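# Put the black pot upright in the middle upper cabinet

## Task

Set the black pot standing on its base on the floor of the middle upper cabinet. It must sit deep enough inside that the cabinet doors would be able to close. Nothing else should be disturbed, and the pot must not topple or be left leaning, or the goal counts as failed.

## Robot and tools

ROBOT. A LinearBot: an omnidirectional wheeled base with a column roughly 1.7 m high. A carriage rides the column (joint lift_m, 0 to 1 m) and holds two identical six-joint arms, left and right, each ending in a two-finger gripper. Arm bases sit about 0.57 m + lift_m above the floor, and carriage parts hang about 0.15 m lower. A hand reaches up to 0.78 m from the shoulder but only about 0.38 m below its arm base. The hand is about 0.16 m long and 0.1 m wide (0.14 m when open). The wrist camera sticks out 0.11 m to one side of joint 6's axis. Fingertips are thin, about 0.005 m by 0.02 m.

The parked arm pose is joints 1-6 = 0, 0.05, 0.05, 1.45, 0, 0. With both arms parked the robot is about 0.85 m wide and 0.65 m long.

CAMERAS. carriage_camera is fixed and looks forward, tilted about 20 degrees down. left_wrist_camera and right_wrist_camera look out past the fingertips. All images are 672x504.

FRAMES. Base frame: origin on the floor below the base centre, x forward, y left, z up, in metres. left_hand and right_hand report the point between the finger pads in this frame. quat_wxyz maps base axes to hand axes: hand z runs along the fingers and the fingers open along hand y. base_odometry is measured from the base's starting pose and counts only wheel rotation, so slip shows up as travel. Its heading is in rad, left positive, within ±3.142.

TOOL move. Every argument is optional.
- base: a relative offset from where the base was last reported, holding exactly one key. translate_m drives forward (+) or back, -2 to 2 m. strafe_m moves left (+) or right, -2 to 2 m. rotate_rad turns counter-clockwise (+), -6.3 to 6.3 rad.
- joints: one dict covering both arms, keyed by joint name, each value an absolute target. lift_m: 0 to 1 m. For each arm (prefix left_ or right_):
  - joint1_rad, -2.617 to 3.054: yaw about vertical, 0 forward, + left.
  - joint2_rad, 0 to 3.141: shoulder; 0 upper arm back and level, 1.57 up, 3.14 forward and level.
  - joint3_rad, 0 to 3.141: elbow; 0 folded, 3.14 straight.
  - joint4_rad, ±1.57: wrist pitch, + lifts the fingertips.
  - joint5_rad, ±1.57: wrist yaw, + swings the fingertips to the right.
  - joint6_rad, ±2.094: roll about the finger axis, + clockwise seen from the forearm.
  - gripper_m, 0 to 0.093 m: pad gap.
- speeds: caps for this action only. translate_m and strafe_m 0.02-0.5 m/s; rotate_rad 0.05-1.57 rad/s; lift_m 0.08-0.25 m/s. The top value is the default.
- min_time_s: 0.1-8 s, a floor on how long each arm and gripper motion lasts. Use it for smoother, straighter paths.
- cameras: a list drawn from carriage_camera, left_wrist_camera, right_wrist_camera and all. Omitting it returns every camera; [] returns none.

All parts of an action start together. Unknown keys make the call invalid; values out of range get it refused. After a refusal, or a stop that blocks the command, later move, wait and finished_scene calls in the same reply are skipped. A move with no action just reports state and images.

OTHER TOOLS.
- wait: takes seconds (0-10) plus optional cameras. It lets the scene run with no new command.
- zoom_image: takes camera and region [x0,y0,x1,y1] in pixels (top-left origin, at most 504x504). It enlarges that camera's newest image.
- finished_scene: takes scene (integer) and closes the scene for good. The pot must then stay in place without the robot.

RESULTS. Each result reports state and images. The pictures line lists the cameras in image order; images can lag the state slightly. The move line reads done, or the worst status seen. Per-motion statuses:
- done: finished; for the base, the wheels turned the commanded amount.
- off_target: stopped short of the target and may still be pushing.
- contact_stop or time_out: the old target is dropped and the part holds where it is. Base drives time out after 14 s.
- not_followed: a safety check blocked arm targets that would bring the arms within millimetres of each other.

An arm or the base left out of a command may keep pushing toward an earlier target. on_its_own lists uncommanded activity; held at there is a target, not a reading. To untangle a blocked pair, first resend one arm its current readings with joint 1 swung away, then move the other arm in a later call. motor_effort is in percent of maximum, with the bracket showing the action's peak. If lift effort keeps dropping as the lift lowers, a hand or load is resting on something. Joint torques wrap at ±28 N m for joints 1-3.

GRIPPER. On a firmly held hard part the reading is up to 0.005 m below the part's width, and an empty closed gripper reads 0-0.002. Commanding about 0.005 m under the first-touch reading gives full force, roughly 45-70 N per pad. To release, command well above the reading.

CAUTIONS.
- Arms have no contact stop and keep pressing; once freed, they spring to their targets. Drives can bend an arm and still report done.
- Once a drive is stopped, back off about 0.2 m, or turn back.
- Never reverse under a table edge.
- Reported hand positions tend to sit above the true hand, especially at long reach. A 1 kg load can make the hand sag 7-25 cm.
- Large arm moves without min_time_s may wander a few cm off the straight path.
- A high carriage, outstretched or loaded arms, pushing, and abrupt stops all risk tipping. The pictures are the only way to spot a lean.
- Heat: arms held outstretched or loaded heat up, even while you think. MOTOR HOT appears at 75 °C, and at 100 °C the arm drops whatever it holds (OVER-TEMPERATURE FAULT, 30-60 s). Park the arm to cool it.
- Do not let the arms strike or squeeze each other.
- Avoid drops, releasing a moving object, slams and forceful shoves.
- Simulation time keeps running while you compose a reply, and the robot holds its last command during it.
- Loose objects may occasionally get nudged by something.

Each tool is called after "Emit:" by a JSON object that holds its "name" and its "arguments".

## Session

Emit:
{"name": "move", "arguments": {"cameras": ["carriage_camera"]}}

Scene clock: 0.00 s.
Joint torques (N m): no reading
base_odometry: x=+0.000 y=+0.000 heading=+0.000
base_status: not commanded
joint_positions: lift_m=+0.300 left_joint1_rad=+0.004 left_joint2_rad=+0.038 left_joint3_rad=+0.032 left_joint4_rad=+1.473 left_joint5_rad=+0.016 left_joint6_rad=-0.004 left_gripper_m=+0.09396 right_joint1_rad=-0.013 right_joint2_rad=+0.032 right_joint3_rad=+0.046 right_joint4_rad=+1.480 right_joint5_rad=-0.045 right_joint6_rad=-0.037 right_gripper_m=+0.09396
joint_status: not commanded
motor_effort: lift_m=+23 drive_wheels=-2
left_hand: x=+0.2496 y=+0.3008 z=+1.3008 quat_wxyz=(+0.999, +0.008, +0.052, +0.000) (m; base frame)
right_hand: x=+0.2418 y=-0.2960 z=+1.3045 quat_wxyz=(+0.999, -0.023, +0.038, -0.024) (m; base frame)
pictures: carriage_camera

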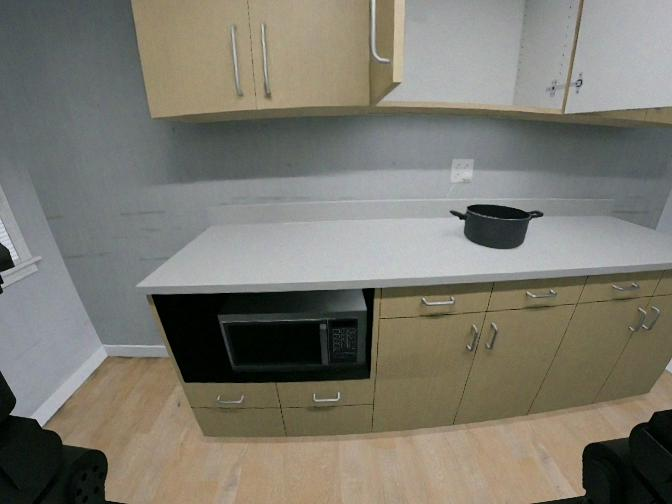

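Emit:
{"name": "zoom_image", "arguments": {"camera": "carriage_camera", "region": [420, 160, 620, 300]}}

Scaled by 2.520 from the camera's 672x504 image, which has a finer 960x720 frame.

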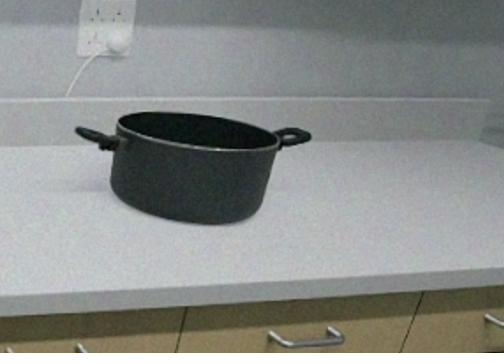

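Emit:
{"name": "move", "arguments": {"base": {"strafe_m": -0.57}, "joints": {"lift_m": 0.267, "left_joint1_rad": -0.21, "left_joint2_rad": 2.094, "left_joint3_rad": 1.309, "left_joint4_rad": 0.74, "left_joint5_rad": 0, "left_joint6_rad": -1.22, "right_joint1_rad": 0.214, "right_joint2_rad": 2.094, "right_joint3_rad": 1.309, "right_joint4_rad": 0.81, "right_joint5_rad": 0, "right_joint6_rad": 1.22, "left_gripper_m": 0.093, "right_gripper_m": 0.093}, "speeds": {"strafe_m": 0.35}, "min_time_s": 2.0, "cameras": []}}

Emit:
{"name": "move", "arguments": {"base": {"rotate_rad": -0.08}, "speeds": {"rotate_rad": 0.3}, "cameras": ["carriage_camera"]}}

Emit:
{"name": "zoom_image", "arguments": {"camera": "carriage_camera", "region": [236, 160, 436, 310]}}

Scene clock: 10.13 s.
Joint torques (N m): left_arm=[-0.25 -13.97 8.75 2.43 -0.11 -0.02] | right_arm=[0.31 -12.56 8.08 2.06 0.14 0.05]
move: done
base_odometry: x=+0.000 y=-0.570 heading=+0.000
base_status: done
joint_positions: lift_m=+0.267 left_joint1_rad=-0.208 left_joint2_rad=+2.098 left_joint3_rad=+1.281 left_joint4_rad=+0.736 left_joint5_rad=+0.013 left_joint6_rad=-1.210 left_gripper_m=+0.09313 right_joint1_rad=+0.209 right_joint2_rad=+2.098 right_joint3_rad=+1.276 right_joint4_rad=+0.804 right_joint5_rad=-0.013 right_joint6_rad=+1.206 right_gripper_m=+0.09311
joint_status: all done
motor_effort: lift_m=+22(22) drive_wheels=-4(9)
left_hand: x=+0.8184 y=+0.1755 z=+1.0254 quat_wxyz=(+0.511, -0.349, +0.647, -0.445) (m; base frame)
right_hand: x=+0.8183 y=-0.1750 z=+1.0399 quat_wxyz=(+0.530, +0.337, +0.629, +0.459) (m; base frame)
pictures: none
No camera images: "cameras" was empty.

Scene clock: 11.07 s.
Joint torques (N m): left_arm=[0.2 -13.91 8.69 2.44 -0.08 0] | right_arm=[0.25 -12.64 8.14 2.04 0.11 0.06]
move: done
base_odometry: x=+0.000 y=-0.570 heading=-0.080
base_status: done
joint_positions: lift_m=+0.267 left_joint1_rad=-0.214 left_joint2_rad=+2.098 left_joint3_rad=+1.281 left_joint4_rad=+0.735 left_joint5_rad=+0.011 left_joint6_rad=-1.210 left_gripper_m=+0.09313 right_joint1_rad=+0.209 right_joint2_rad=+2.098 right_joint3_rad=+1.277 right_joint4_rad=+0.803 right_joint5_rad=-0.009 right_joint6_rad=+1.207 right_gripper_m=+0.09311
joint_status: not commanded
motor_effort: lift_m=+22(22) drive_wheels=-5(6)
left_hand: x=+0.8178 y=+0.1726 z=+1.0253 quat_wxyz=(+0.511, -0.348, +0.648, -0.446) (m; base frame)
right_hand: x=+0.8186 y=-0.1754 z=+1.0402 quat_wxyz=(+0.530, +0.338, +0.628, +0.458) (m; base frame)
pictures: carriage_camera

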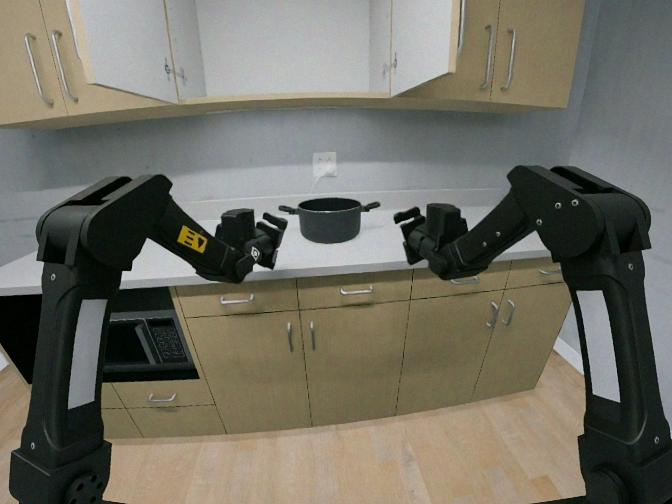

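Scaled by 2.520 from the camera's 672x504 image, which has a finer 960x720 frame.

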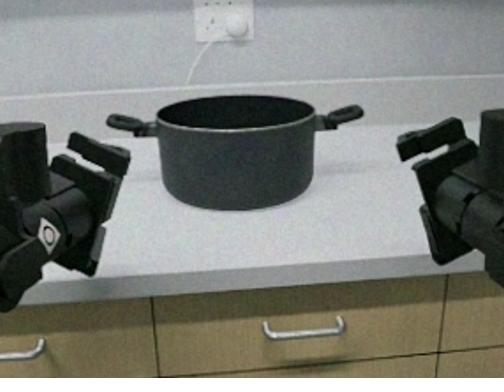

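Emit:
{"name": "move", "arguments": {"base": {"rotate_rad": 0.03}, "speeds": {"rotate_rad": 0.3}, "cameras": []}}

Emit:
{"name": "move", "arguments": {"base": {"translate_m": 0.2}, "speeds": {"translate_m": 0.25}, "cameras": ["carriage_camera", "left_wrist_camera", "right_wrist_camera"]}}

Emit:
{"name": "zoom_image", "arguments": {"camera": "carriage_camera", "region": [236, 170, 436, 320]}}

Scene clock: 14.97 s.
Joint torques (N m): left_arm=[-0.46 -13.87 8.62 2.42 -0.04 0] | right_arm=[-0.51 -12.57 8.09 2.05 0.1 0.07]
move: done
base_odometry: x=+0.000 y=-0.570 heading=-0.050
base_status: done
joint_positions: lift_m=+0.267 left_joint1_rad=-0.207 left_joint2_rad=+2.098 left_joint3_rad=+1.281 left_joint4_rad=+0.735 left_joint5_rad=+0.009 left_joint6_rad=-1.210 left_gripper_m=+0.09313 right_joint1_rad=+0.218 right_joint2_rad=+2.098 right_joint3_rad=+1.277 right_joint4_rad=+0.802 right_joint5_rad=-0.008 right_joint6_rad=+1.207 right_gripper_m=+0.09311
joint_status: not commanded
motor_effort: lift_m=+22(22) drive_wheels=+1(10)
left_hand: x=+0.8188 y=+0.1770 z=+1.0253 quat_wxyz=(+0.512, -0.351, +0.646, -0.443) (m; base frame)
right_hand: x=+0.8174 y=-0.1701 z=+1.0401 quat_wxyz=(+0.528, +0.336, +0.630, +0.460) (m; base frame)
pictures: none
No camera images: "cameras" was empty.

Scene clock: 17.13 s.
Joint torques (N m): left_arm=[-0.34 -13.89 8.64 2.45 -0.04 -0.01] | right_arm=[-0.27 -12.55 8.1 2.09 0.09 0.06]
move: done
base_odometry: x=+0.199 y=-0.580 heading=-0.051
base_status: done
joint_positions: lift_m=+0.267 left_joint1_rad=-0.207 left_joint2_rad=+2.098 left_joint3_rad=+1.281 left_joint4_rad=+0.733 left_joint5_rad=+0.008 left_joint6_rad=-1.210 left_gripper_m=+0.09313 right_joint1_rad=+0.216 right_joint2_rad=+2.098 right_joint3_rad=+1.277 right_joint4_rad=+0.800 right_joint5_rad=-0.008 right_joint6_rad=+1.207 right_gripper_m=+0.09311
joint_status: not commanded
motor_effort: lift_m=+22(22) drive_wheels=-6(11)
left_hand: x=+0.8187 y=+0.1768 z=+1.0248 quat_wxyz=(+0.512, -0.352, +0.647, -0.443) (m; base frame)
right_hand: x=+0.8177 y=-0.1713 z=+1.0393 quat_wxyz=(+0.528, +0.337, +0.630, +0.459) (m; base frame)
pictures: carriage_camera, left_wrist_camera, right_wrist_camera

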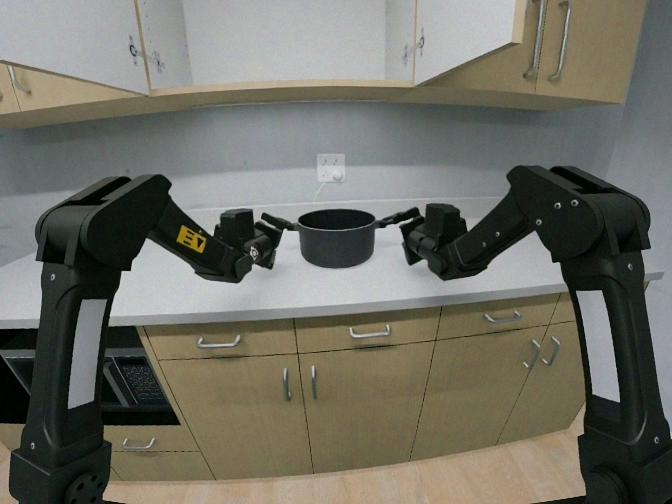

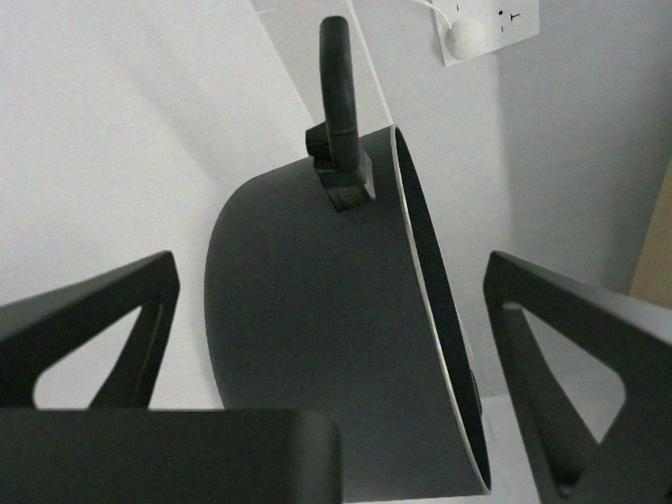

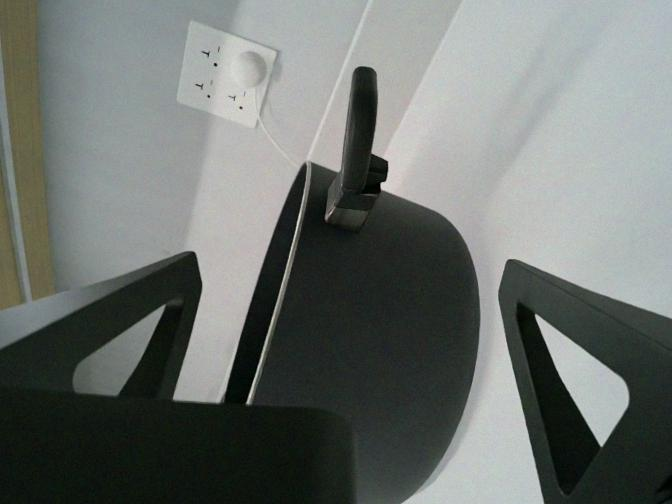

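Scaled by 2.520 from the camera's 672x504 image, which has a finer 960x720 frame.

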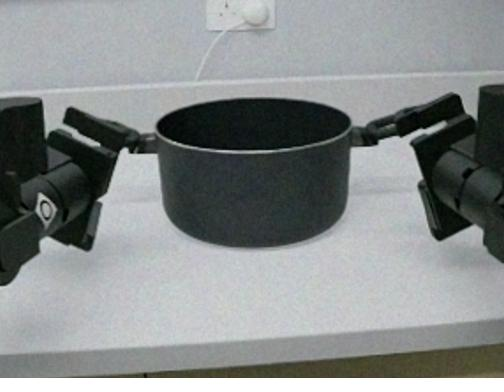

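Emit:
{"name": "zoom_image", "arguments": {"camera": "carriage_camera", "region": [270, 195, 400, 275]}}

Scaled by 3.877 from the camera's 672x504 image, which has a finer 960x720 frame.

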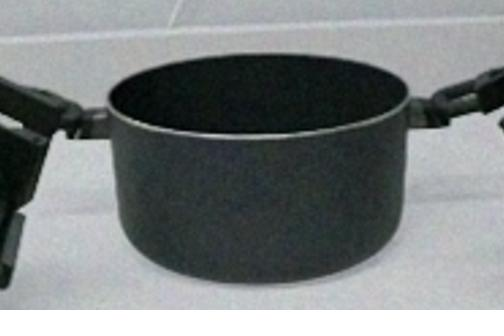

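Emit:
{"name": "move", "arguments": {"base": {"translate_m": 0.075}, "speeds": {"translate_m": 0.15}, "cameras": ["carriage_camera", "left_wrist_camera", "right_wrist_camera"]}}

Scene clock: 28.87 s.
Joint torques (N m): left_arm=[-0.43 -13.98 8.64 2.49 -0.05 -0.01] | right_arm=[-0.25 -12.64 7.98 2.09 0.08 0.07]
move: done
base_odometry: x=+0.274 y=-0.584 heading=-0.051
base_status: done
joint_positions: lift_m=+0.267 left_joint1_rad=-0.207 left_joint2_rad=+2.098 left_joint3_rad=+1.281 left_joint4_rad=+0.731 left_joint5_rad=+0.008 left_joint6_rad=-1.210 left_gripper_m=+0.09313 right_joint1_rad=+0.216 right_joint2_rad=+2.098 right_joint3_rad=+1.277 right_joint4_rad=+0.799 right_joint5_rad=-0.008 right_joint6_rad=+1.207 right_gripper_m=+0.09311
joint_status: not commanded
motor_effort: lift_m=+22(22) drive_wheels=+1(10)
left_hand: x=+0.8187 y=+0.1768 z=+1.0244 quat_wxyz=(+0.511, -0.352, +0.647, -0.442) (m; base frame)
right_hand: x=+0.8178 y=-0.1715 z=+1.0388 quat_wxyz=(+0.528, +0.337, +0.630, +0.458) (m; base frame)
pictures: carriage_camera, left_wrist_camera, right_wrist_camera

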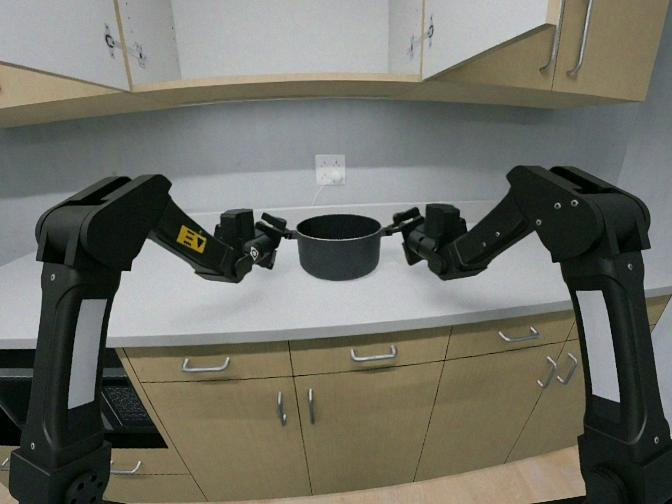

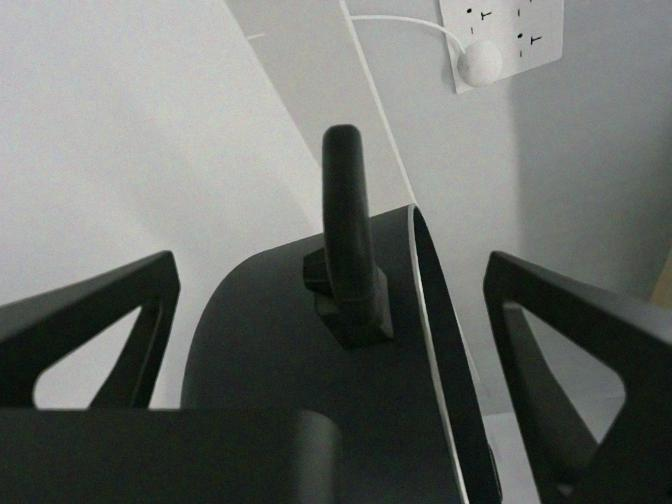

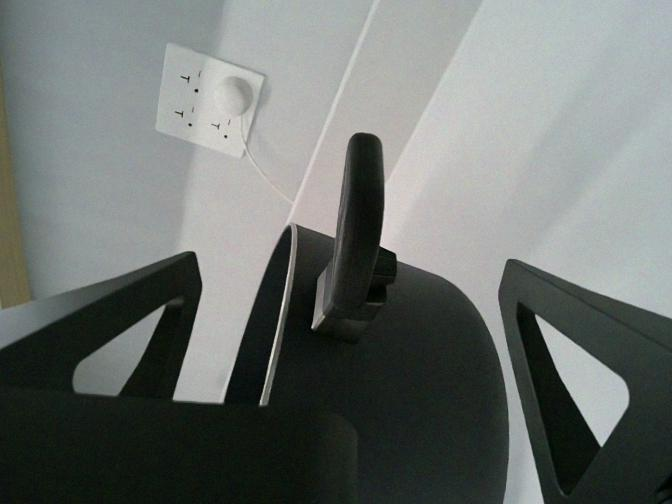

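Emit:
{"name": "move", "arguments": {"base": {"translate_m": 0.035}, "speeds": {"translate_m": 0.1}, "cameras": ["carriage_camera", "left_wrist_camera", "right_wrist_camera"]}}

Scene clock: 31.20 s.
Joint torques (N m): left_arm=[-0.31 -13.91 8.69 2.48 -0.05 0.01] | right_arm=[-0.23 -12.64 8.2 2.09 0.07 0.05]
move: done
base_odometry: x=+0.309 y=-0.586 heading=-0.052
base_status: done
joint_positions: lift_m=+0.267 left_joint1_rad=-0.208 left_joint2_rad=+2.098 left_joint3_rad=+1.281 left_joint4_rad=+0.731 left_joint5_rad=+0.008 left_joint6_rad=-1.210 left_gripper_m=+0.09313 right_joint1_rad=+0.215 right_joint2_rad=+2.098 right_joint3_rad=+1.277 right_joint4_rad=+0.798 right_joint5_rad=-0.008 right_joint6_rad=+1.207 right_gripper_m=+0.09311
joint_status: not commanded
motor_effort: lift_m=+22(22) drive_wheels=+2(10)
left_hand: x=+0.8186 y=+0.1764 z=+1.0243 quat_wxyz=(+0.511, -0.352, +0.647, -0.442) (m; base frame)
right_hand: x=+0.8179 y=-0.1720 z=+1.0385 quat_wxyz=(+0.528, +0.338, +0.631, +0.458) (m; base frame)
pictures: carriage_camera, left_wrist_camera, right_wrist_camera

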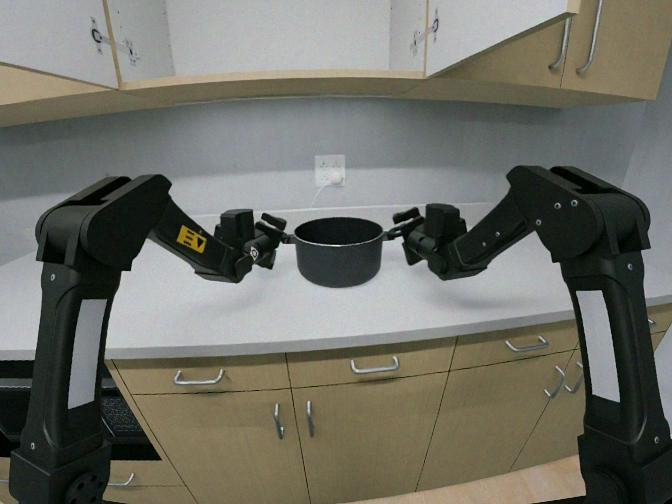

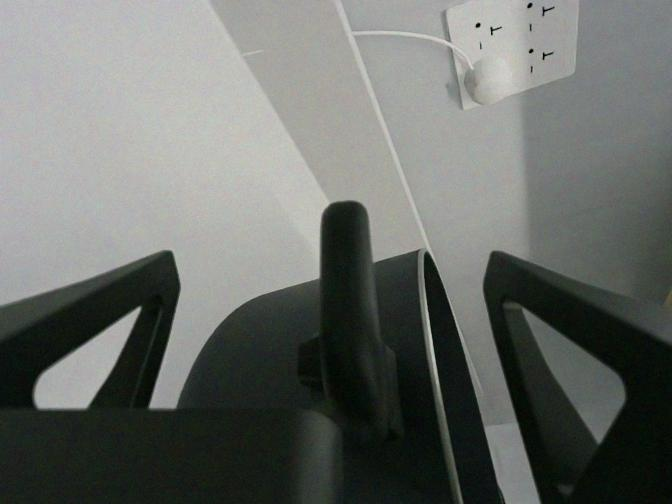

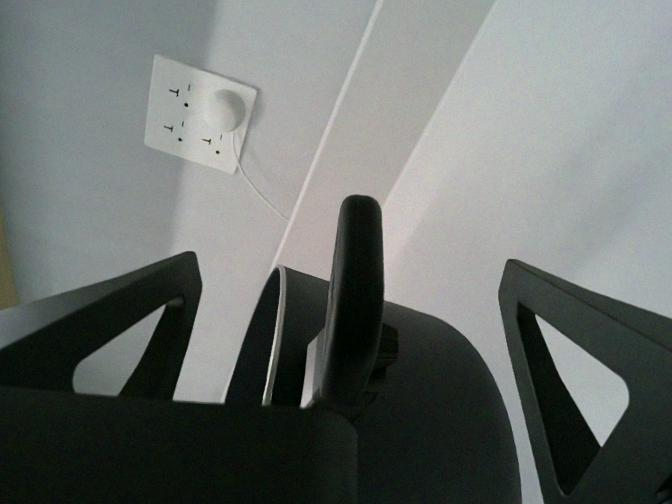

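Emit:
{"name": "move", "arguments": {"base": {"translate_m": 0.018}, "speeds": {"translate_m": 0.08}, "cameras": ["left_wrist_camera", "right_wrist_camera"]}}

Scene clock: 32.63 s.
Joint torques (N m): left_arm=[-0.18 -13.91 8.54 2.51 -0.05 -0.01] | right_arm=[-0.31 -12.6 7.97 2.11 0.1 0.07]
move: done
base_odometry: x=+0.327 y=-0.588 heading=-0.052
base_status: done
joint_positions: lift_m=+0.267 left_joint1_rad=-0.208 left_joint2_rad=+2.098 left_joint3_rad=+1.283 left_joint4_rad=+0.730 left_joint5_rad=+0.008 left_joint6_rad=-1.210 left_gripper_m=+0.09313 right_joint1_rad=+0.215 right_joint2_rad=+2.098 right_joint3_rad=+1.278 right_joint4_rad=+0.797 right_joint5_rad=-0.008 right_joint6_rad=+1.207 right_gripper_m=+0.09311
joint_status: not commanded
motor_effort: lift_m=+22(22) drive_wheels=-5(9)
left_hand: x=+0.8188 y=+0.1762 z=+1.0248 quat_wxyz=(+0.511, -0.351, +0.647, -0.443) (m; base frame)
right_hand: x=+0.8180 y=-0.1719 z=+1.0390 quat_wxyz=(+0.528, +0.338, +0.630, +0.458) (m; base frame)
pictures: left_wrist_camera, right_wrist_camera

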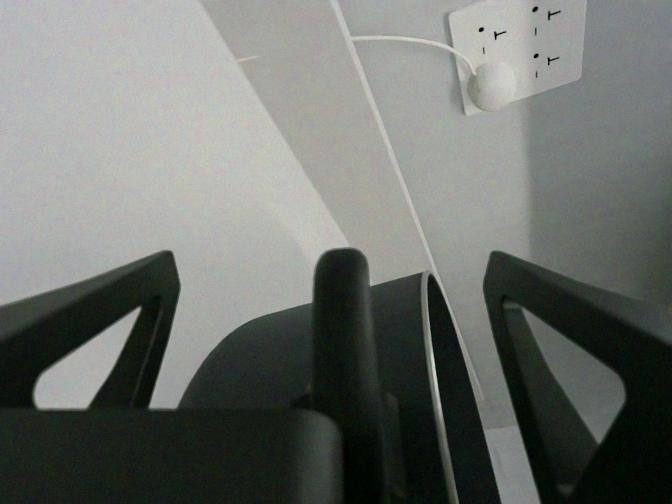

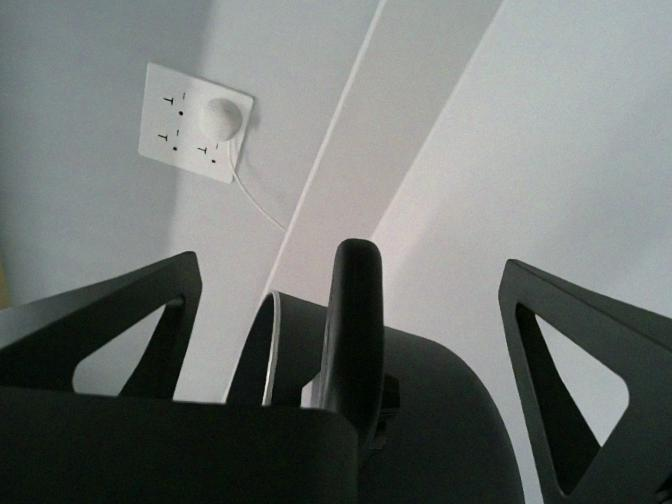

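Emit:
{"name": "move", "arguments": {"joints": {"left_gripper_m": 0.02, "right_gripper_m": 0.02}, "min_time_s": 0.9, "cameras": ["left_wrist_camera", "right_wrist_camera"]}}

Scene clock: 34.40 s.
Joint torques (N m): left_arm=[-0.21 -13.96 8.36 2.47 -0.05 0.01] | right_arm=[-0.29 -12.62 8.01 2.1 0.07 0.05]
move: done
base_odometry: x=+0.327 y=-0.588 heading=-0.052
base_status: not commanded
joint_positions: lift_m=+0.267 left_joint1_rad=-0.208 left_joint2_rad=+2.098 left_joint3_rad=+1.285 left_joint4_rad=+0.732 left_joint5_rad=+0.008 left_joint6_rad=-1.211 left_gripper_m=+0.02014 right_joint1_rad=+0.215 right_joint2_rad=+2.098 right_joint3_rad=+1.278 right_joint4_rad=+0.797 right_joint5_rad=-0.008 right_joint6_rad=+1.207 right_gripper_m=+0.02011
joint_status: all done
motor_effort: lift_m=+22(22) drive_wheels=-5(5)
left_hand: x=+0.8191 y=+0.1761 z=+1.0262 quat_wxyz=(+0.512, -0.351, +0.646, -0.444) (m; base frame)
right_hand: x=+0.8180 y=-0.1719 z=+1.0390 quat_wxyz=(+0.528, +0.338, +0.630, +0.458) (m; base frame)
pictures: left_wrist_camera, right_wrist_camera

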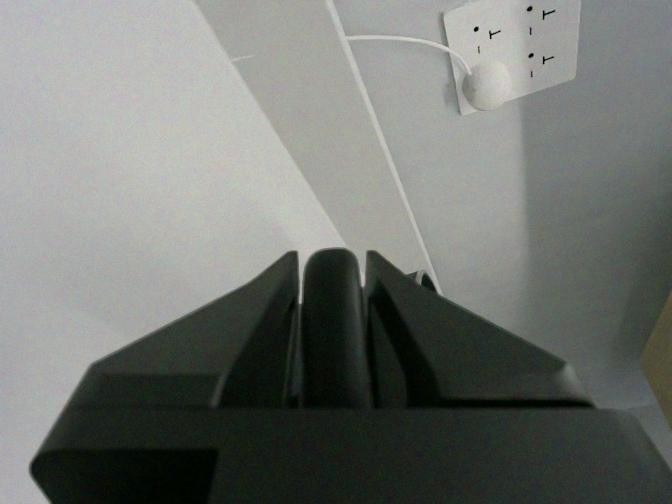

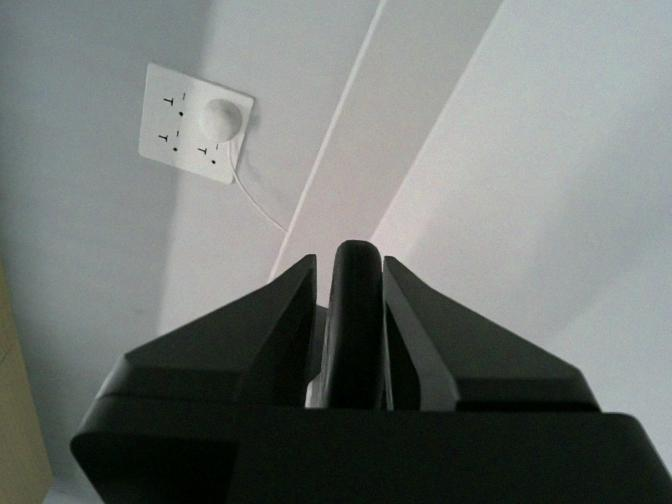

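Emit:
{"name": "move", "arguments": {"joints": {"left_gripper_m": 0.006, "right_gripper_m": 0.006}, "min_time_s": 1.0, "cameras": ["carriage_camera", "left_wrist_camera", "right_wrist_camera"]}}

Scene clock: 36.13 s.
Joint torques (N m): left_arm=[-0.34 -13.9 8.4 2.34 -0.11 0.24] | right_arm=[-0.21 -12.66 8.05 2.12 0.08 -0.47]
move: off_target
base_odometry: x=+0.327 y=-0.588 heading=-0.052
base_status: not commanded
joint_positions: lift_m=+0.267 left_joint1_rad=-0.208 left_joint2_rad=+2.098 left_joint3_rad=+1.285 left_joint4_rad=+0.743 left_joint5_rad=+0.016 left_joint6_rad=-1.232 left_gripper_m=+0.01257 right_joint1_rad=+0.215 right_joint2_rad=+2.098 right_joint3_rad=+1.278 right_joint4_rad=+0.795 right_joint5_rad=-0.008 right_joint6_rad=+1.255 right_gripper_m=+0.01103
joint_status: left_gripper_m off_target (ended at +0.01259, target +0.00600); right_gripper_m off_target (ended at +0.01106, target +0.00600)
motor_effort: lift_m=+22(22) drive_wheels=-4(6)
left_hand: x=+0.8190 y=+0.1747 z=+1.0289 quat_wxyz=(+0.509, -0.354, +0.640, -0.454) (m; base frame)
right_hand: x=+0.8180 y=-0.1719 z=+1.0383 quat_wxyz=(+0.516, +0.353, +0.623, +0.470) (m; base frame)
pictures: carriage_camera, left_wrist_camera, right_wrist_camera

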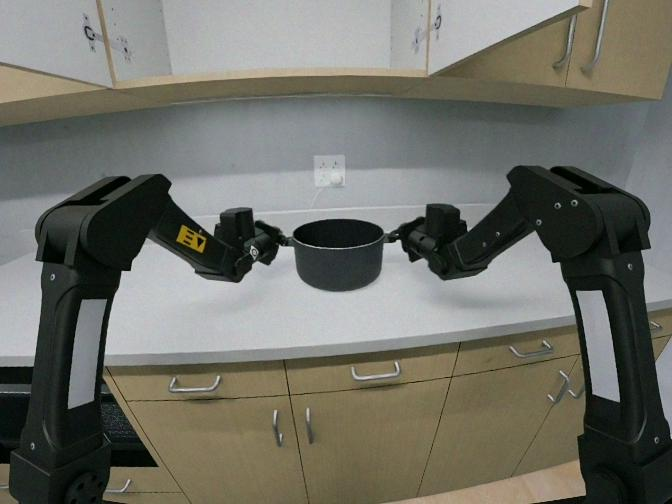

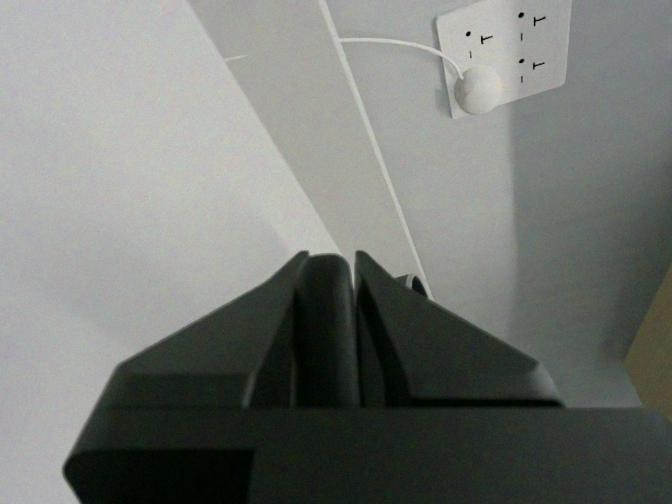

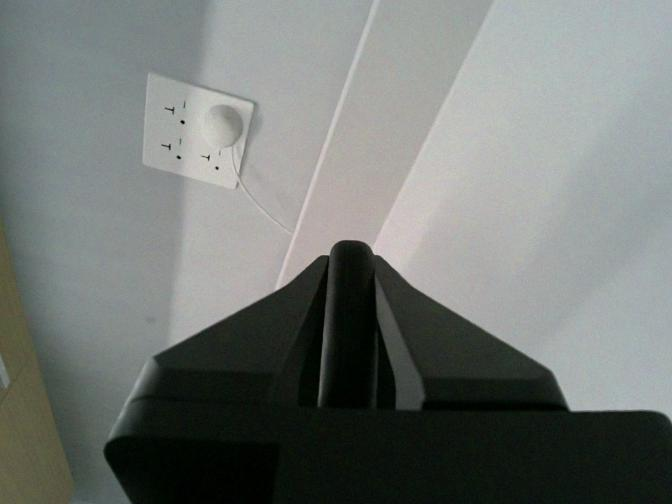

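Emit:
{"name": "move", "arguments": {"joints": {"lift_m": 0.325, "left_gripper_m": 0.004, "right_gripper_m": 0.004, "left_joint4_rad": 0.87, "right_joint4_rad": 0.94}, "speeds": {"lift_m": 0.08}, "cameras": ["carriage_camera"]}}

Scene clock: 37.80 s.
Joint torques (N m): left_arm=[-0.24 -18.03 8.24 3.99 -0.17 0.56] | right_arm=[-0.14 -16.96 7.79 3.56 0.09 -0.52]
move: off_target
base_odometry: x=+0.327 y=-0.588 heading=-0.052
base_status: not commanded
joint_positions: lift_m=+0.325 left_joint1_rad=-0.208 left_joint2_rad=+2.137 left_joint3_rad=+1.285 left_joint4_rad=+0.726 left_joint5_rad=+0.021 left_joint6_rad=-1.263 left_gripper_m=+0.01233 right_joint1_rad=+0.213 right_joint2_rad=+2.139 right_joint3_rad=+1.278 right_joint4_rad=+0.796 right_joint5_rad=-0.008 right_joint6_rad=+1.258 right_gripper_m=+0.01092
joint_status: left_joint4_rad off_target (ended at +0.726, target +0.870); left_gripper_m off_target (ended at +0.01233, target +0.00400); right_joint4_rad off_target (ended at +0.796, target +0.940); right_gripper_m off_target (ended at +0.01092, target +0.00400); the others done
motor_effort: lift_m=+25(28) drive_wheels=-1(5)
left_hand: x=+0.8207 y=+0.1734 z=+1.0594 quat_wxyz=(+0.485, -0.371, +0.652, -0.449) (m; base frame)
right_hand: x=+0.8212 y=-0.1727 z=+1.0724 quat_wxyz=(+0.505, +0.362, +0.633, +0.461) (m; base frame)
pictures: carriage_camera

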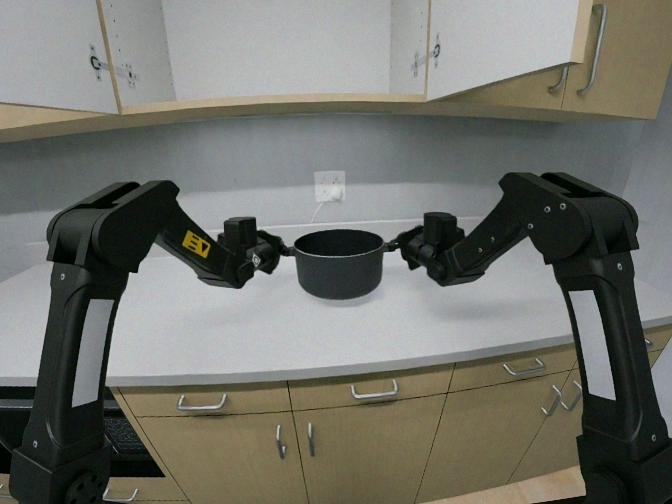

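Emit:
{"name": "move", "arguments": {"base": {"translate_m": -0.25}, "joints": {"lift_m": 0.33, "left_joint1_rad": -0.30, "left_joint2_rad": 0.95, "left_joint3_rad": 0.82, "left_joint4_rad": 0.37, "left_joint5_rad": 0.05, "left_joint6_rad": -1.22, "right_joint1_rad": 0.30, "right_joint2_rad": 0.95, "right_joint3_rad": 0.82, "right_joint4_rad": 0.37, "right_joint5_rad": -0.05, "right_joint6_rad": 1.22}, "speeds": {"translate_m": 0.12, "lift_m": 0.08}, "min_time_s": 2.5, "cameras": ["carriage_camera"]}}

Scene clock: 41.37 s.
Joint torques (N m): left_arm=[1.03 -8.96 9.39 4.12 -0.13 0.7] | right_arm=[-1.46 -7.16 8.32 3.44 0.63 -0.55]
move: off_target
base_odometry: x=+0.078 y=-0.575 heading=-0.053
base_status: done
joint_positions: lift_m=+0.329 left_joint1_rad=-0.312 left_joint2_rad=+1.006 left_joint3_rad=+0.793 left_joint4_rad=+0.213 left_joint5_rad=+0.066 left_joint6_rad=-1.274 left_gripper_m=+0.01055 right_joint1_rad=+0.317 right_joint2_rad=+0.995 right_joint3_rad=+0.794 right_joint4_rad=+0.236 right_joint5_rad=-0.102 right_joint6_rad=+1.261 right_gripper_m=+0.01069
joint_status: left_joint4_rad off_target (ended at +0.213, target +0.370); left_joint6_rad off_target (ended at -1.274, target -1.220); right_joint4_rad off_target (ended at +0.236, target +0.370); right_joint5_rad off_target (ended at -0.102, target -0.050); right_joint6_rad off_target (ended at +1.261, target +1.220); the others done
motor_effort: lift_m=+26(29) drive_wheels=-2(13)
left_hand: x=+0.5774 y=+0.1773 z=+1.2471 quat_wxyz=(+0.480, -0.306, +0.637, -0.520) (m; base frame)
right_hand: x=+0.5718 y=-0.1704 z=+1.2572 quat_wxyz=(+0.481, +0.282, +0.635, +0.535) (m; base frame)
pictures: carriage_camera

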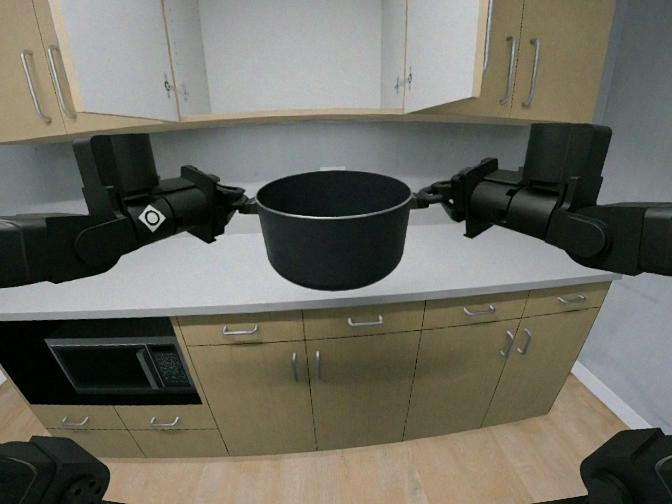

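Emit:
{"name": "zoom_image", "arguments": {"camera": "carriage_camera", "region": [0, 260, 336, 340]}}

Emit:
{"name": "zoom_image", "arguments": {"camera": "carriage_camera", "region": [336, 250, 672, 330]}}

Emit:
{"name": "zoom_image", "arguments": {"camera": "carriage_camera", "region": [140, 60, 440, 140]}}

Scaled by 1.500 from the camera's 672x504 image, which has a finer 960x720 frame.

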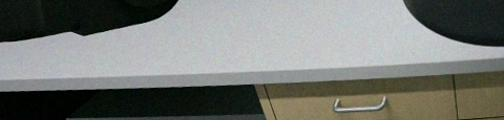

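Scaled by 1.500 from the camera's 672x504 image, which has a finer 960x720 frame.

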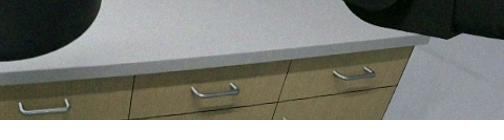

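Scaled by 1.680 from the camera's 672x504 image, which has a finer 960x720 frame.

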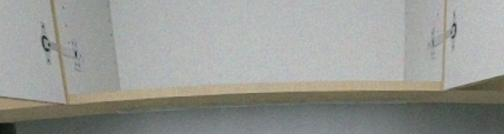

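Emit:
{"name": "move", "arguments": {"base": {"rotate_rad": 0.073}, "speeds": {"rotate_rad": 0.25}, "cameras": []}}

Emit:
{"name": "move", "arguments": {"base": {"strafe_m": 0.046}, "joints": {"lift_m": 0.69}, "speeds": {"strafe_m": 0.1, "lift_m": 0.15}, "cameras": ["carriage_camera"]}}

Scene clock: 46.53 s.
Joint torques (N m): left_arm=[1.11 -8.88 9.47 4.13 -0.12 0.7] | right_arm=[-1.43 -7.13 8.34 3.44 0.6 -0.54]
move: done
base_odometry: x=+0.077 y=-0.575 heading=+0.020
base_status: done
joint_positions: lift_m=+0.329 left_joint1_rad=-0.312 left_joint2_rad=+1.005 left_joint3_rad=+0.793 left_joint4_rad=+0.212 left_joint5_rad=+0.065 left_joint6_rad=-1.274 left_gripper_m=+0.01055 right_joint1_rad=+0.317 right_joint2_rad=+0.994 right_joint3_rad=+0.794 right_joint4_rad=+0.234 right_joint5_rad=-0.104 right_joint6_rad=+1.261 right_gripper_m=+0.01069
joint_status: not commanded
motor_effort: lift_m=+26(26) drive_wheels=-5(7)
left_hand: x=+0.5772 y=+0.1774 z=+1.2471 quat_wxyz=(+0.480, -0.307, +0.637, -0.520) (m; base frame)
right_hand: x=+0.5715 y=-0.1702 z=+1.2571 quat_wxyz=(+0.480, +0.282, +0.635, +0.535) (m; base frame)
pictures: none
No camera images: "cameras" was empty.

Scene clock: 49.37 s.
Joint torques (N m): left_arm=[1.07 -8.5 10.14 4.14 -0.11 0.73] | right_arm=[-1.46 -6.69 9.05 3.42 0.62 -0.55]
move: done
base_odometry: x=+0.076 y=-0.529 heading=+0.020
base_status: done
joint_positions: lift_m=+0.690 left_joint1_rad=-0.312 left_joint2_rad=+1.001 left_joint3_rad=+0.785 left_joint4_rad=+0.211 left_joint5_rad=+0.065 left_joint6_rad=-1.276 left_gripper_m=+0.01055 right_joint1_rad=+0.317 right_joint2_rad=+0.990 right_joint3_rad=+0.786 right_joint4_rad=+0.236 right_joint5_rad=-0.105 right_joint6_rad=+1.261 right_gripper_m=+0.01069
joint_status: all done
motor_effort: lift_m=+25(30) drive_wheels=-4(11)
left_hand: x=+0.5764 y=+0.1776 z=+1.6045 quat_wxyz=(+0.478, -0.308, +0.638, -0.519) (m; base frame)
right_hand: x=+0.5706 y=-0.1703 z=+1.6149 quat_wxyz=(+0.479, +0.282, +0.636, +0.535) (m; base frame)
pictures: carriage_camera

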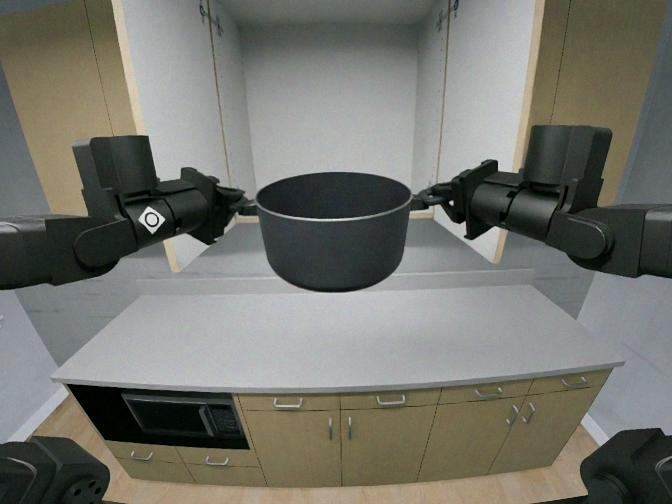

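Emit:
{"name": "move", "arguments": {"base": {"translate_m": 0.405}, "speeds": {"translate_m": 0.2}, "cameras": ["carriage_camera"]}}

Scene clock: 54.07 s.
Joint torques (N m): left_arm=[1.06 -8.44 10.11 4.16 -0.12 0.72] | right_arm=[-1.44 -6.68 9.06 3.45 0.64 -0.54]
move: done
base_odometry: x=+0.481 y=-0.520 heading=+0.021
base_status: done
joint_positions: lift_m=+0.690 left_joint1_rad=-0.312 left_joint2_rad=+1.000 left_joint3_rad=+0.785 left_joint4_rad=+0.209 left_joint5_rad=+0.065 left_joint6_rad=-1.276 left_gripper_m=+0.01055 right_joint1_rad=+0.317 right_joint2_rad=+0.989 right_joint3_rad=+0.786 right_joint4_rad=+0.233 right_joint5_rad=-0.106 right_joint6_rad=+1.261 right_gripper_m=+0.01069
joint_status: not commanded
motor_effort: lift_m=+25(25) drive_wheels=-6(10)
left_hand: x=+0.5763 y=+0.1776 z=+1.6040 quat_wxyz=(+0.477, -0.308, +0.639, -0.519) (m; base frame)
right_hand: x=+0.5704 y=-0.1703 z=+1.6144 quat_wxyz=(+0.479, +0.282, +0.637, +0.534) (m; base frame)
pictures: carriage_camera

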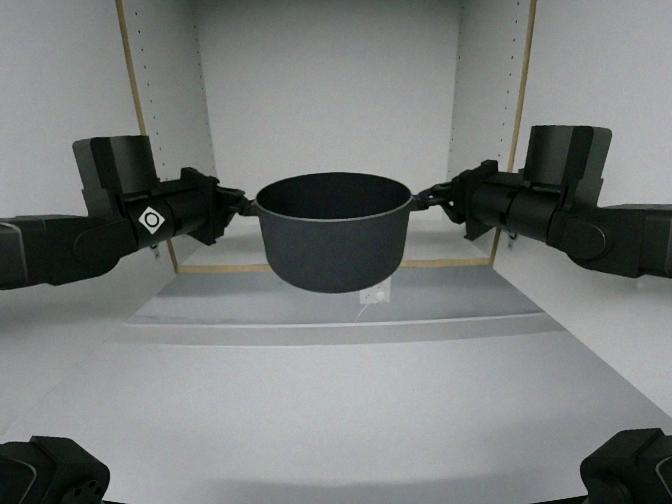

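Emit:
{"name": "move", "arguments": {"joints": {"lift_m": 0.7, "left_joint1_rad": -0.189, "left_joint2_rad": 2.02, "left_joint3_rad": 2.13, "left_joint4_rad": 0.10, "left_joint5_rad": 0.0, "left_joint6_rad": -1.22, "right_joint1_rad": 0.189, "right_joint2_rad": 2.02, "right_joint3_rad": 2.13, "right_joint4_rad": 0.13, "right_joint5_rad": 0.0, "right_joint6_rad": 1.22}, "speeds": {"lift_m": 0.15}, "min_time_s": 2.5, "cameras": ["carriage_camera"]}}

Scene clock: 58.30 s.
Joint torques (N m): left_arm=[0.03 -17.96 13.3 4.11 -0.68 0.83] | right_arm=[0.24 -17.01 12.33 3.33 0.67 -0.61]
move: off_target
base_odometry: x=+0.481 y=-0.520 heading=+0.021
base_status: not commanded
joint_positions: lift_m=+0.700 left_joint1_rad=-0.190 left_joint2_rad=+2.059 left_joint3_rad=+2.059 left_joint4_rad=-0.054 left_joint5_rad=+0.073 left_joint6_rad=-1.285 left_gripper_m=+0.01055 right_joint1_rad=+0.185 right_joint2_rad=+2.063 right_joint3_rad=+2.049 right_joint4_rad=+0.007 right_joint5_rad=-0.058 right_joint6_rad=+1.266 right_gripper_m=+0.01069
joint_status: left_joint3_rad off_target (ended at +2.059, target +2.130); left_joint4_rad off_target (ended at -0.055, target +0.100); left_joint5_rad off_target (ended at +0.073, target +0.000); left_joint6_rad off_target (ended at -1.286, target -1.220); right_joint3_rad off_target (ended at +2.049, target +2.130); right_joint4_rad off_target (ended at +0.007, target +0.130); right_joint5_rad off_target (ended at -0.058, target +0.000); right_joint6_rad off_target (ended at +1.266, target +1.220); the others done
motor_effort: lift_m=+24(30) drive_wheels=+1(6)
left_hand: x=+0.8428 y=+0.1714 z=+1.6673 quat_wxyz=(+0.491, -0.356, +0.633, -0.482) (m; base frame)
right_hand: x=+0.8463 y=-0.1767 z=+1.6745 quat_wxyz=(+0.513, +0.347, +0.619, +0.482) (m; base frame)
pictures: carriage_camera

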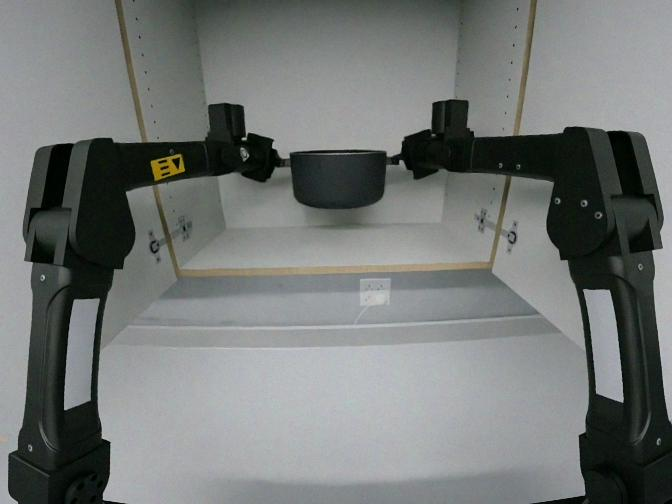

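Emit:
{"name": "move", "arguments": {"joints": {"lift_m": 0.602, "left_joint4_rad": 0.07, "right_joint4_rad": 0.10}, "speeds": {"lift_m": 0.1}, "min_time_s": 0.9, "cameras": ["carriage_camera"]}}

Scene clock: 61.10 s.
Joint torques (N m): left_arm=[0.02 -18.89 12.42 4.22 -0.68 0.89] | right_arm=[0.27 -17.98 11.66 3.45 0.68 -0.66]
move: off_target
base_odometry: x=+0.481 y=-0.520 heading=+0.021
base_status: not commanded
joint_positions: lift_m=+0.602 left_joint1_rad=-0.189 left_joint2_rad=+2.067 left_joint3_rad=+2.069 left_joint4_rad=-0.095 left_joint5_rad=+0.074 left_joint6_rad=-1.292 left_gripper_m=+0.01054 right_joint1_rad=+0.184 right_joint2_rad=+2.072 right_joint3_rad=+2.059 right_joint4_rad=-0.034 right_joint5_rad=-0.058 right_joint6_rad=+1.270 right_gripper_m=+0.01068
joint_status: left_joint4_rad off_target (ended at -0.094, target +0.070); right_joint4_rad off_target (ended at -0.034, target +0.100); the others done
motor_effort: lift_m=+22(23) drive_wheels=+2(2)
left_hand: x=+0.8440 y=+0.1716 z=+1.5594 quat_wxyz=(+0.478, -0.366, +0.642, -0.474) (m; base frame)
right_hand: x=+0.8480 y=-0.1767 z=+1.5667 quat_wxyz=(+0.502, +0.356, +0.630, +0.475) (m; base frame)
pictures: carriage_camera

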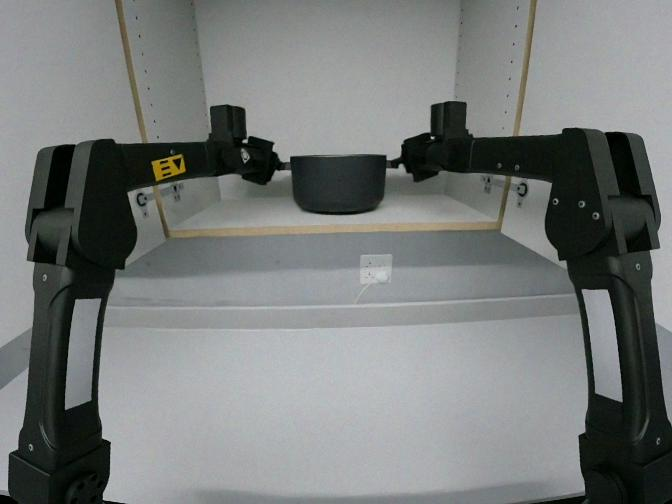

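Emit:
{"name": "move", "arguments": {"joints": {"lift_m": 0.587, "left_joint4_rad": 0.02, "right_joint4_rad": 0.05}, "speeds": {"lift_m": 0.08}, "min_time_s": 0.8, "cameras": ["carriage_camera"]}}

Emit:
{"name": "zoom_image", "arguments": {"camera": "carriage_camera", "region": [240, 90, 440, 240]}}

Scene clock: 63.23 s.
Joint torques (N m): left_arm=[-0.1 -18.82 12.22 3.46 -0.68 0.89] | right_arm=[0.31 -17.94 11.4 2.71 0.67 -0.66]
move: off_target
base_odometry: x=+0.481 y=-0.520 heading=+0.021
base_status: not commanded
joint_positions: lift_m=+0.587 left_joint1_rad=-0.189 left_joint2_rad=+2.067 left_joint3_rad=+2.071 left_joint4_rad=-0.077 left_joint5_rad=+0.074 left_joint6_rad=-1.292 left_gripper_m=+0.01054 right_joint1_rad=+0.184 right_joint2_rad=+2.072 right_joint3_rad=+2.062 right_joint4_rad=-0.015 right_joint5_rad=-0.058 right_joint6_rad=+1.270 right_gripper_m=+0.01069
joint_status: left_joint4_rad off_target (ended at -0.077, target +0.020); right_joint4_rad off_target (ended at -0.015, target +0.050); the others done
motor_effort: lift_m=+22(23) drive_wheels=+2(6)
left_hand: x=+0.8444 y=+0.1718 z=+1.5498 quat_wxyz=(+0.484, -0.362, +0.637, -0.479) (m; base frame)
right_hand: x=+0.8480 y=-0.1767 z=+1.5577 quat_wxyz=(+0.507, +0.352, +0.623, +0.480) (m; base frame)
pictures: carriage_camera

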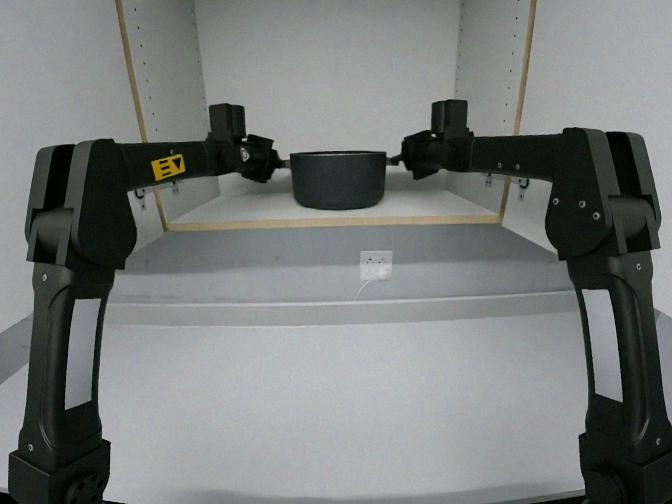

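Scaled by 2.520 from the camera's 672x504 image, which has a finer 960x720 frame.

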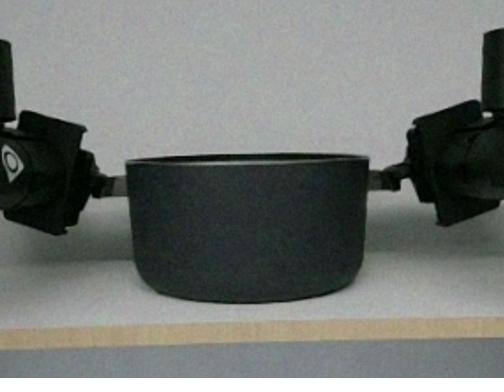

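Emit:
{"name": "move", "arguments": {"joints": {"lift_m": 0.58, "left_joint4_rad": -0.04, "right_joint4_rad": -0.02}, "speeds": {"lift_m": 0.08}, "min_time_s": 0.8, "cameras": ["carriage_camera"]}}

Emit:
{"name": "zoom_image", "arguments": {"camera": "carriage_camera", "region": [240, 90, 440, 240]}}

Scene clock: 65.57 s.
Joint torques (N m): left_arm=[-0.08 -18.76 10.99 2.86 -0.68 0.91] | right_arm=[0.27 -17.95 9.92 2.1 0.68 -0.65]
move: off_target
base_odometry: x=+0.481 y=-0.520 heading=+0.021
base_status: not commanded
joint_positions: lift_m=+0.580 left_joint1_rad=-0.189 left_joint2_rad=+2.067 left_joint3_rad=+2.084 left_joint4_rad=-0.083 left_joint5_rad=+0.074 left_joint6_rad=-1.292 left_gripper_m=+0.01054 right_joint1_rad=+0.184 right_joint2_rad=+2.072 right_joint3_rad=+2.081 right_joint4_rad=-0.032 right_joint5_rad=-0.058 right_joint6_rad=+1.270 right_gripper_m=+0.01069
joint_status: left_joint4_rad off_target (ended at -0.083, target -0.040); the others done
motor_effort: lift_m=+21(22) drive_wheels=-5(6)
left_hand: x=+0.8437 y=+0.1719 z=+1.5475 quat_wxyz=(+0.486, -0.361, +0.635, -0.480) (m; base frame)
right_hand: x=+0.8469 y=-0.1769 z=+1.5560 quat_wxyz=(+0.508, +0.352, +0.623, +0.480) (m; base frame)
pictures: carriage_camera

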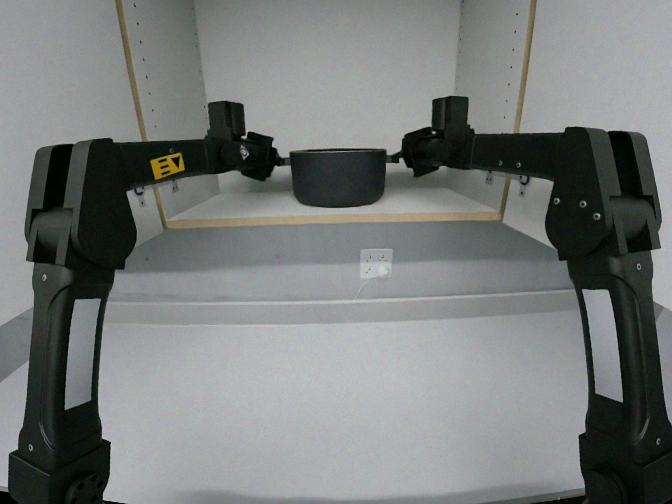

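Scaled by 2.520 from the camera's 672x504 image, which has a finer 960x720 frame.

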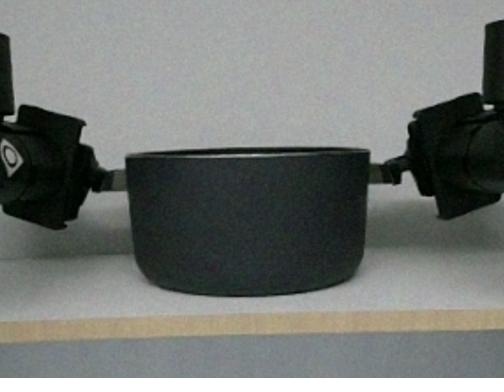

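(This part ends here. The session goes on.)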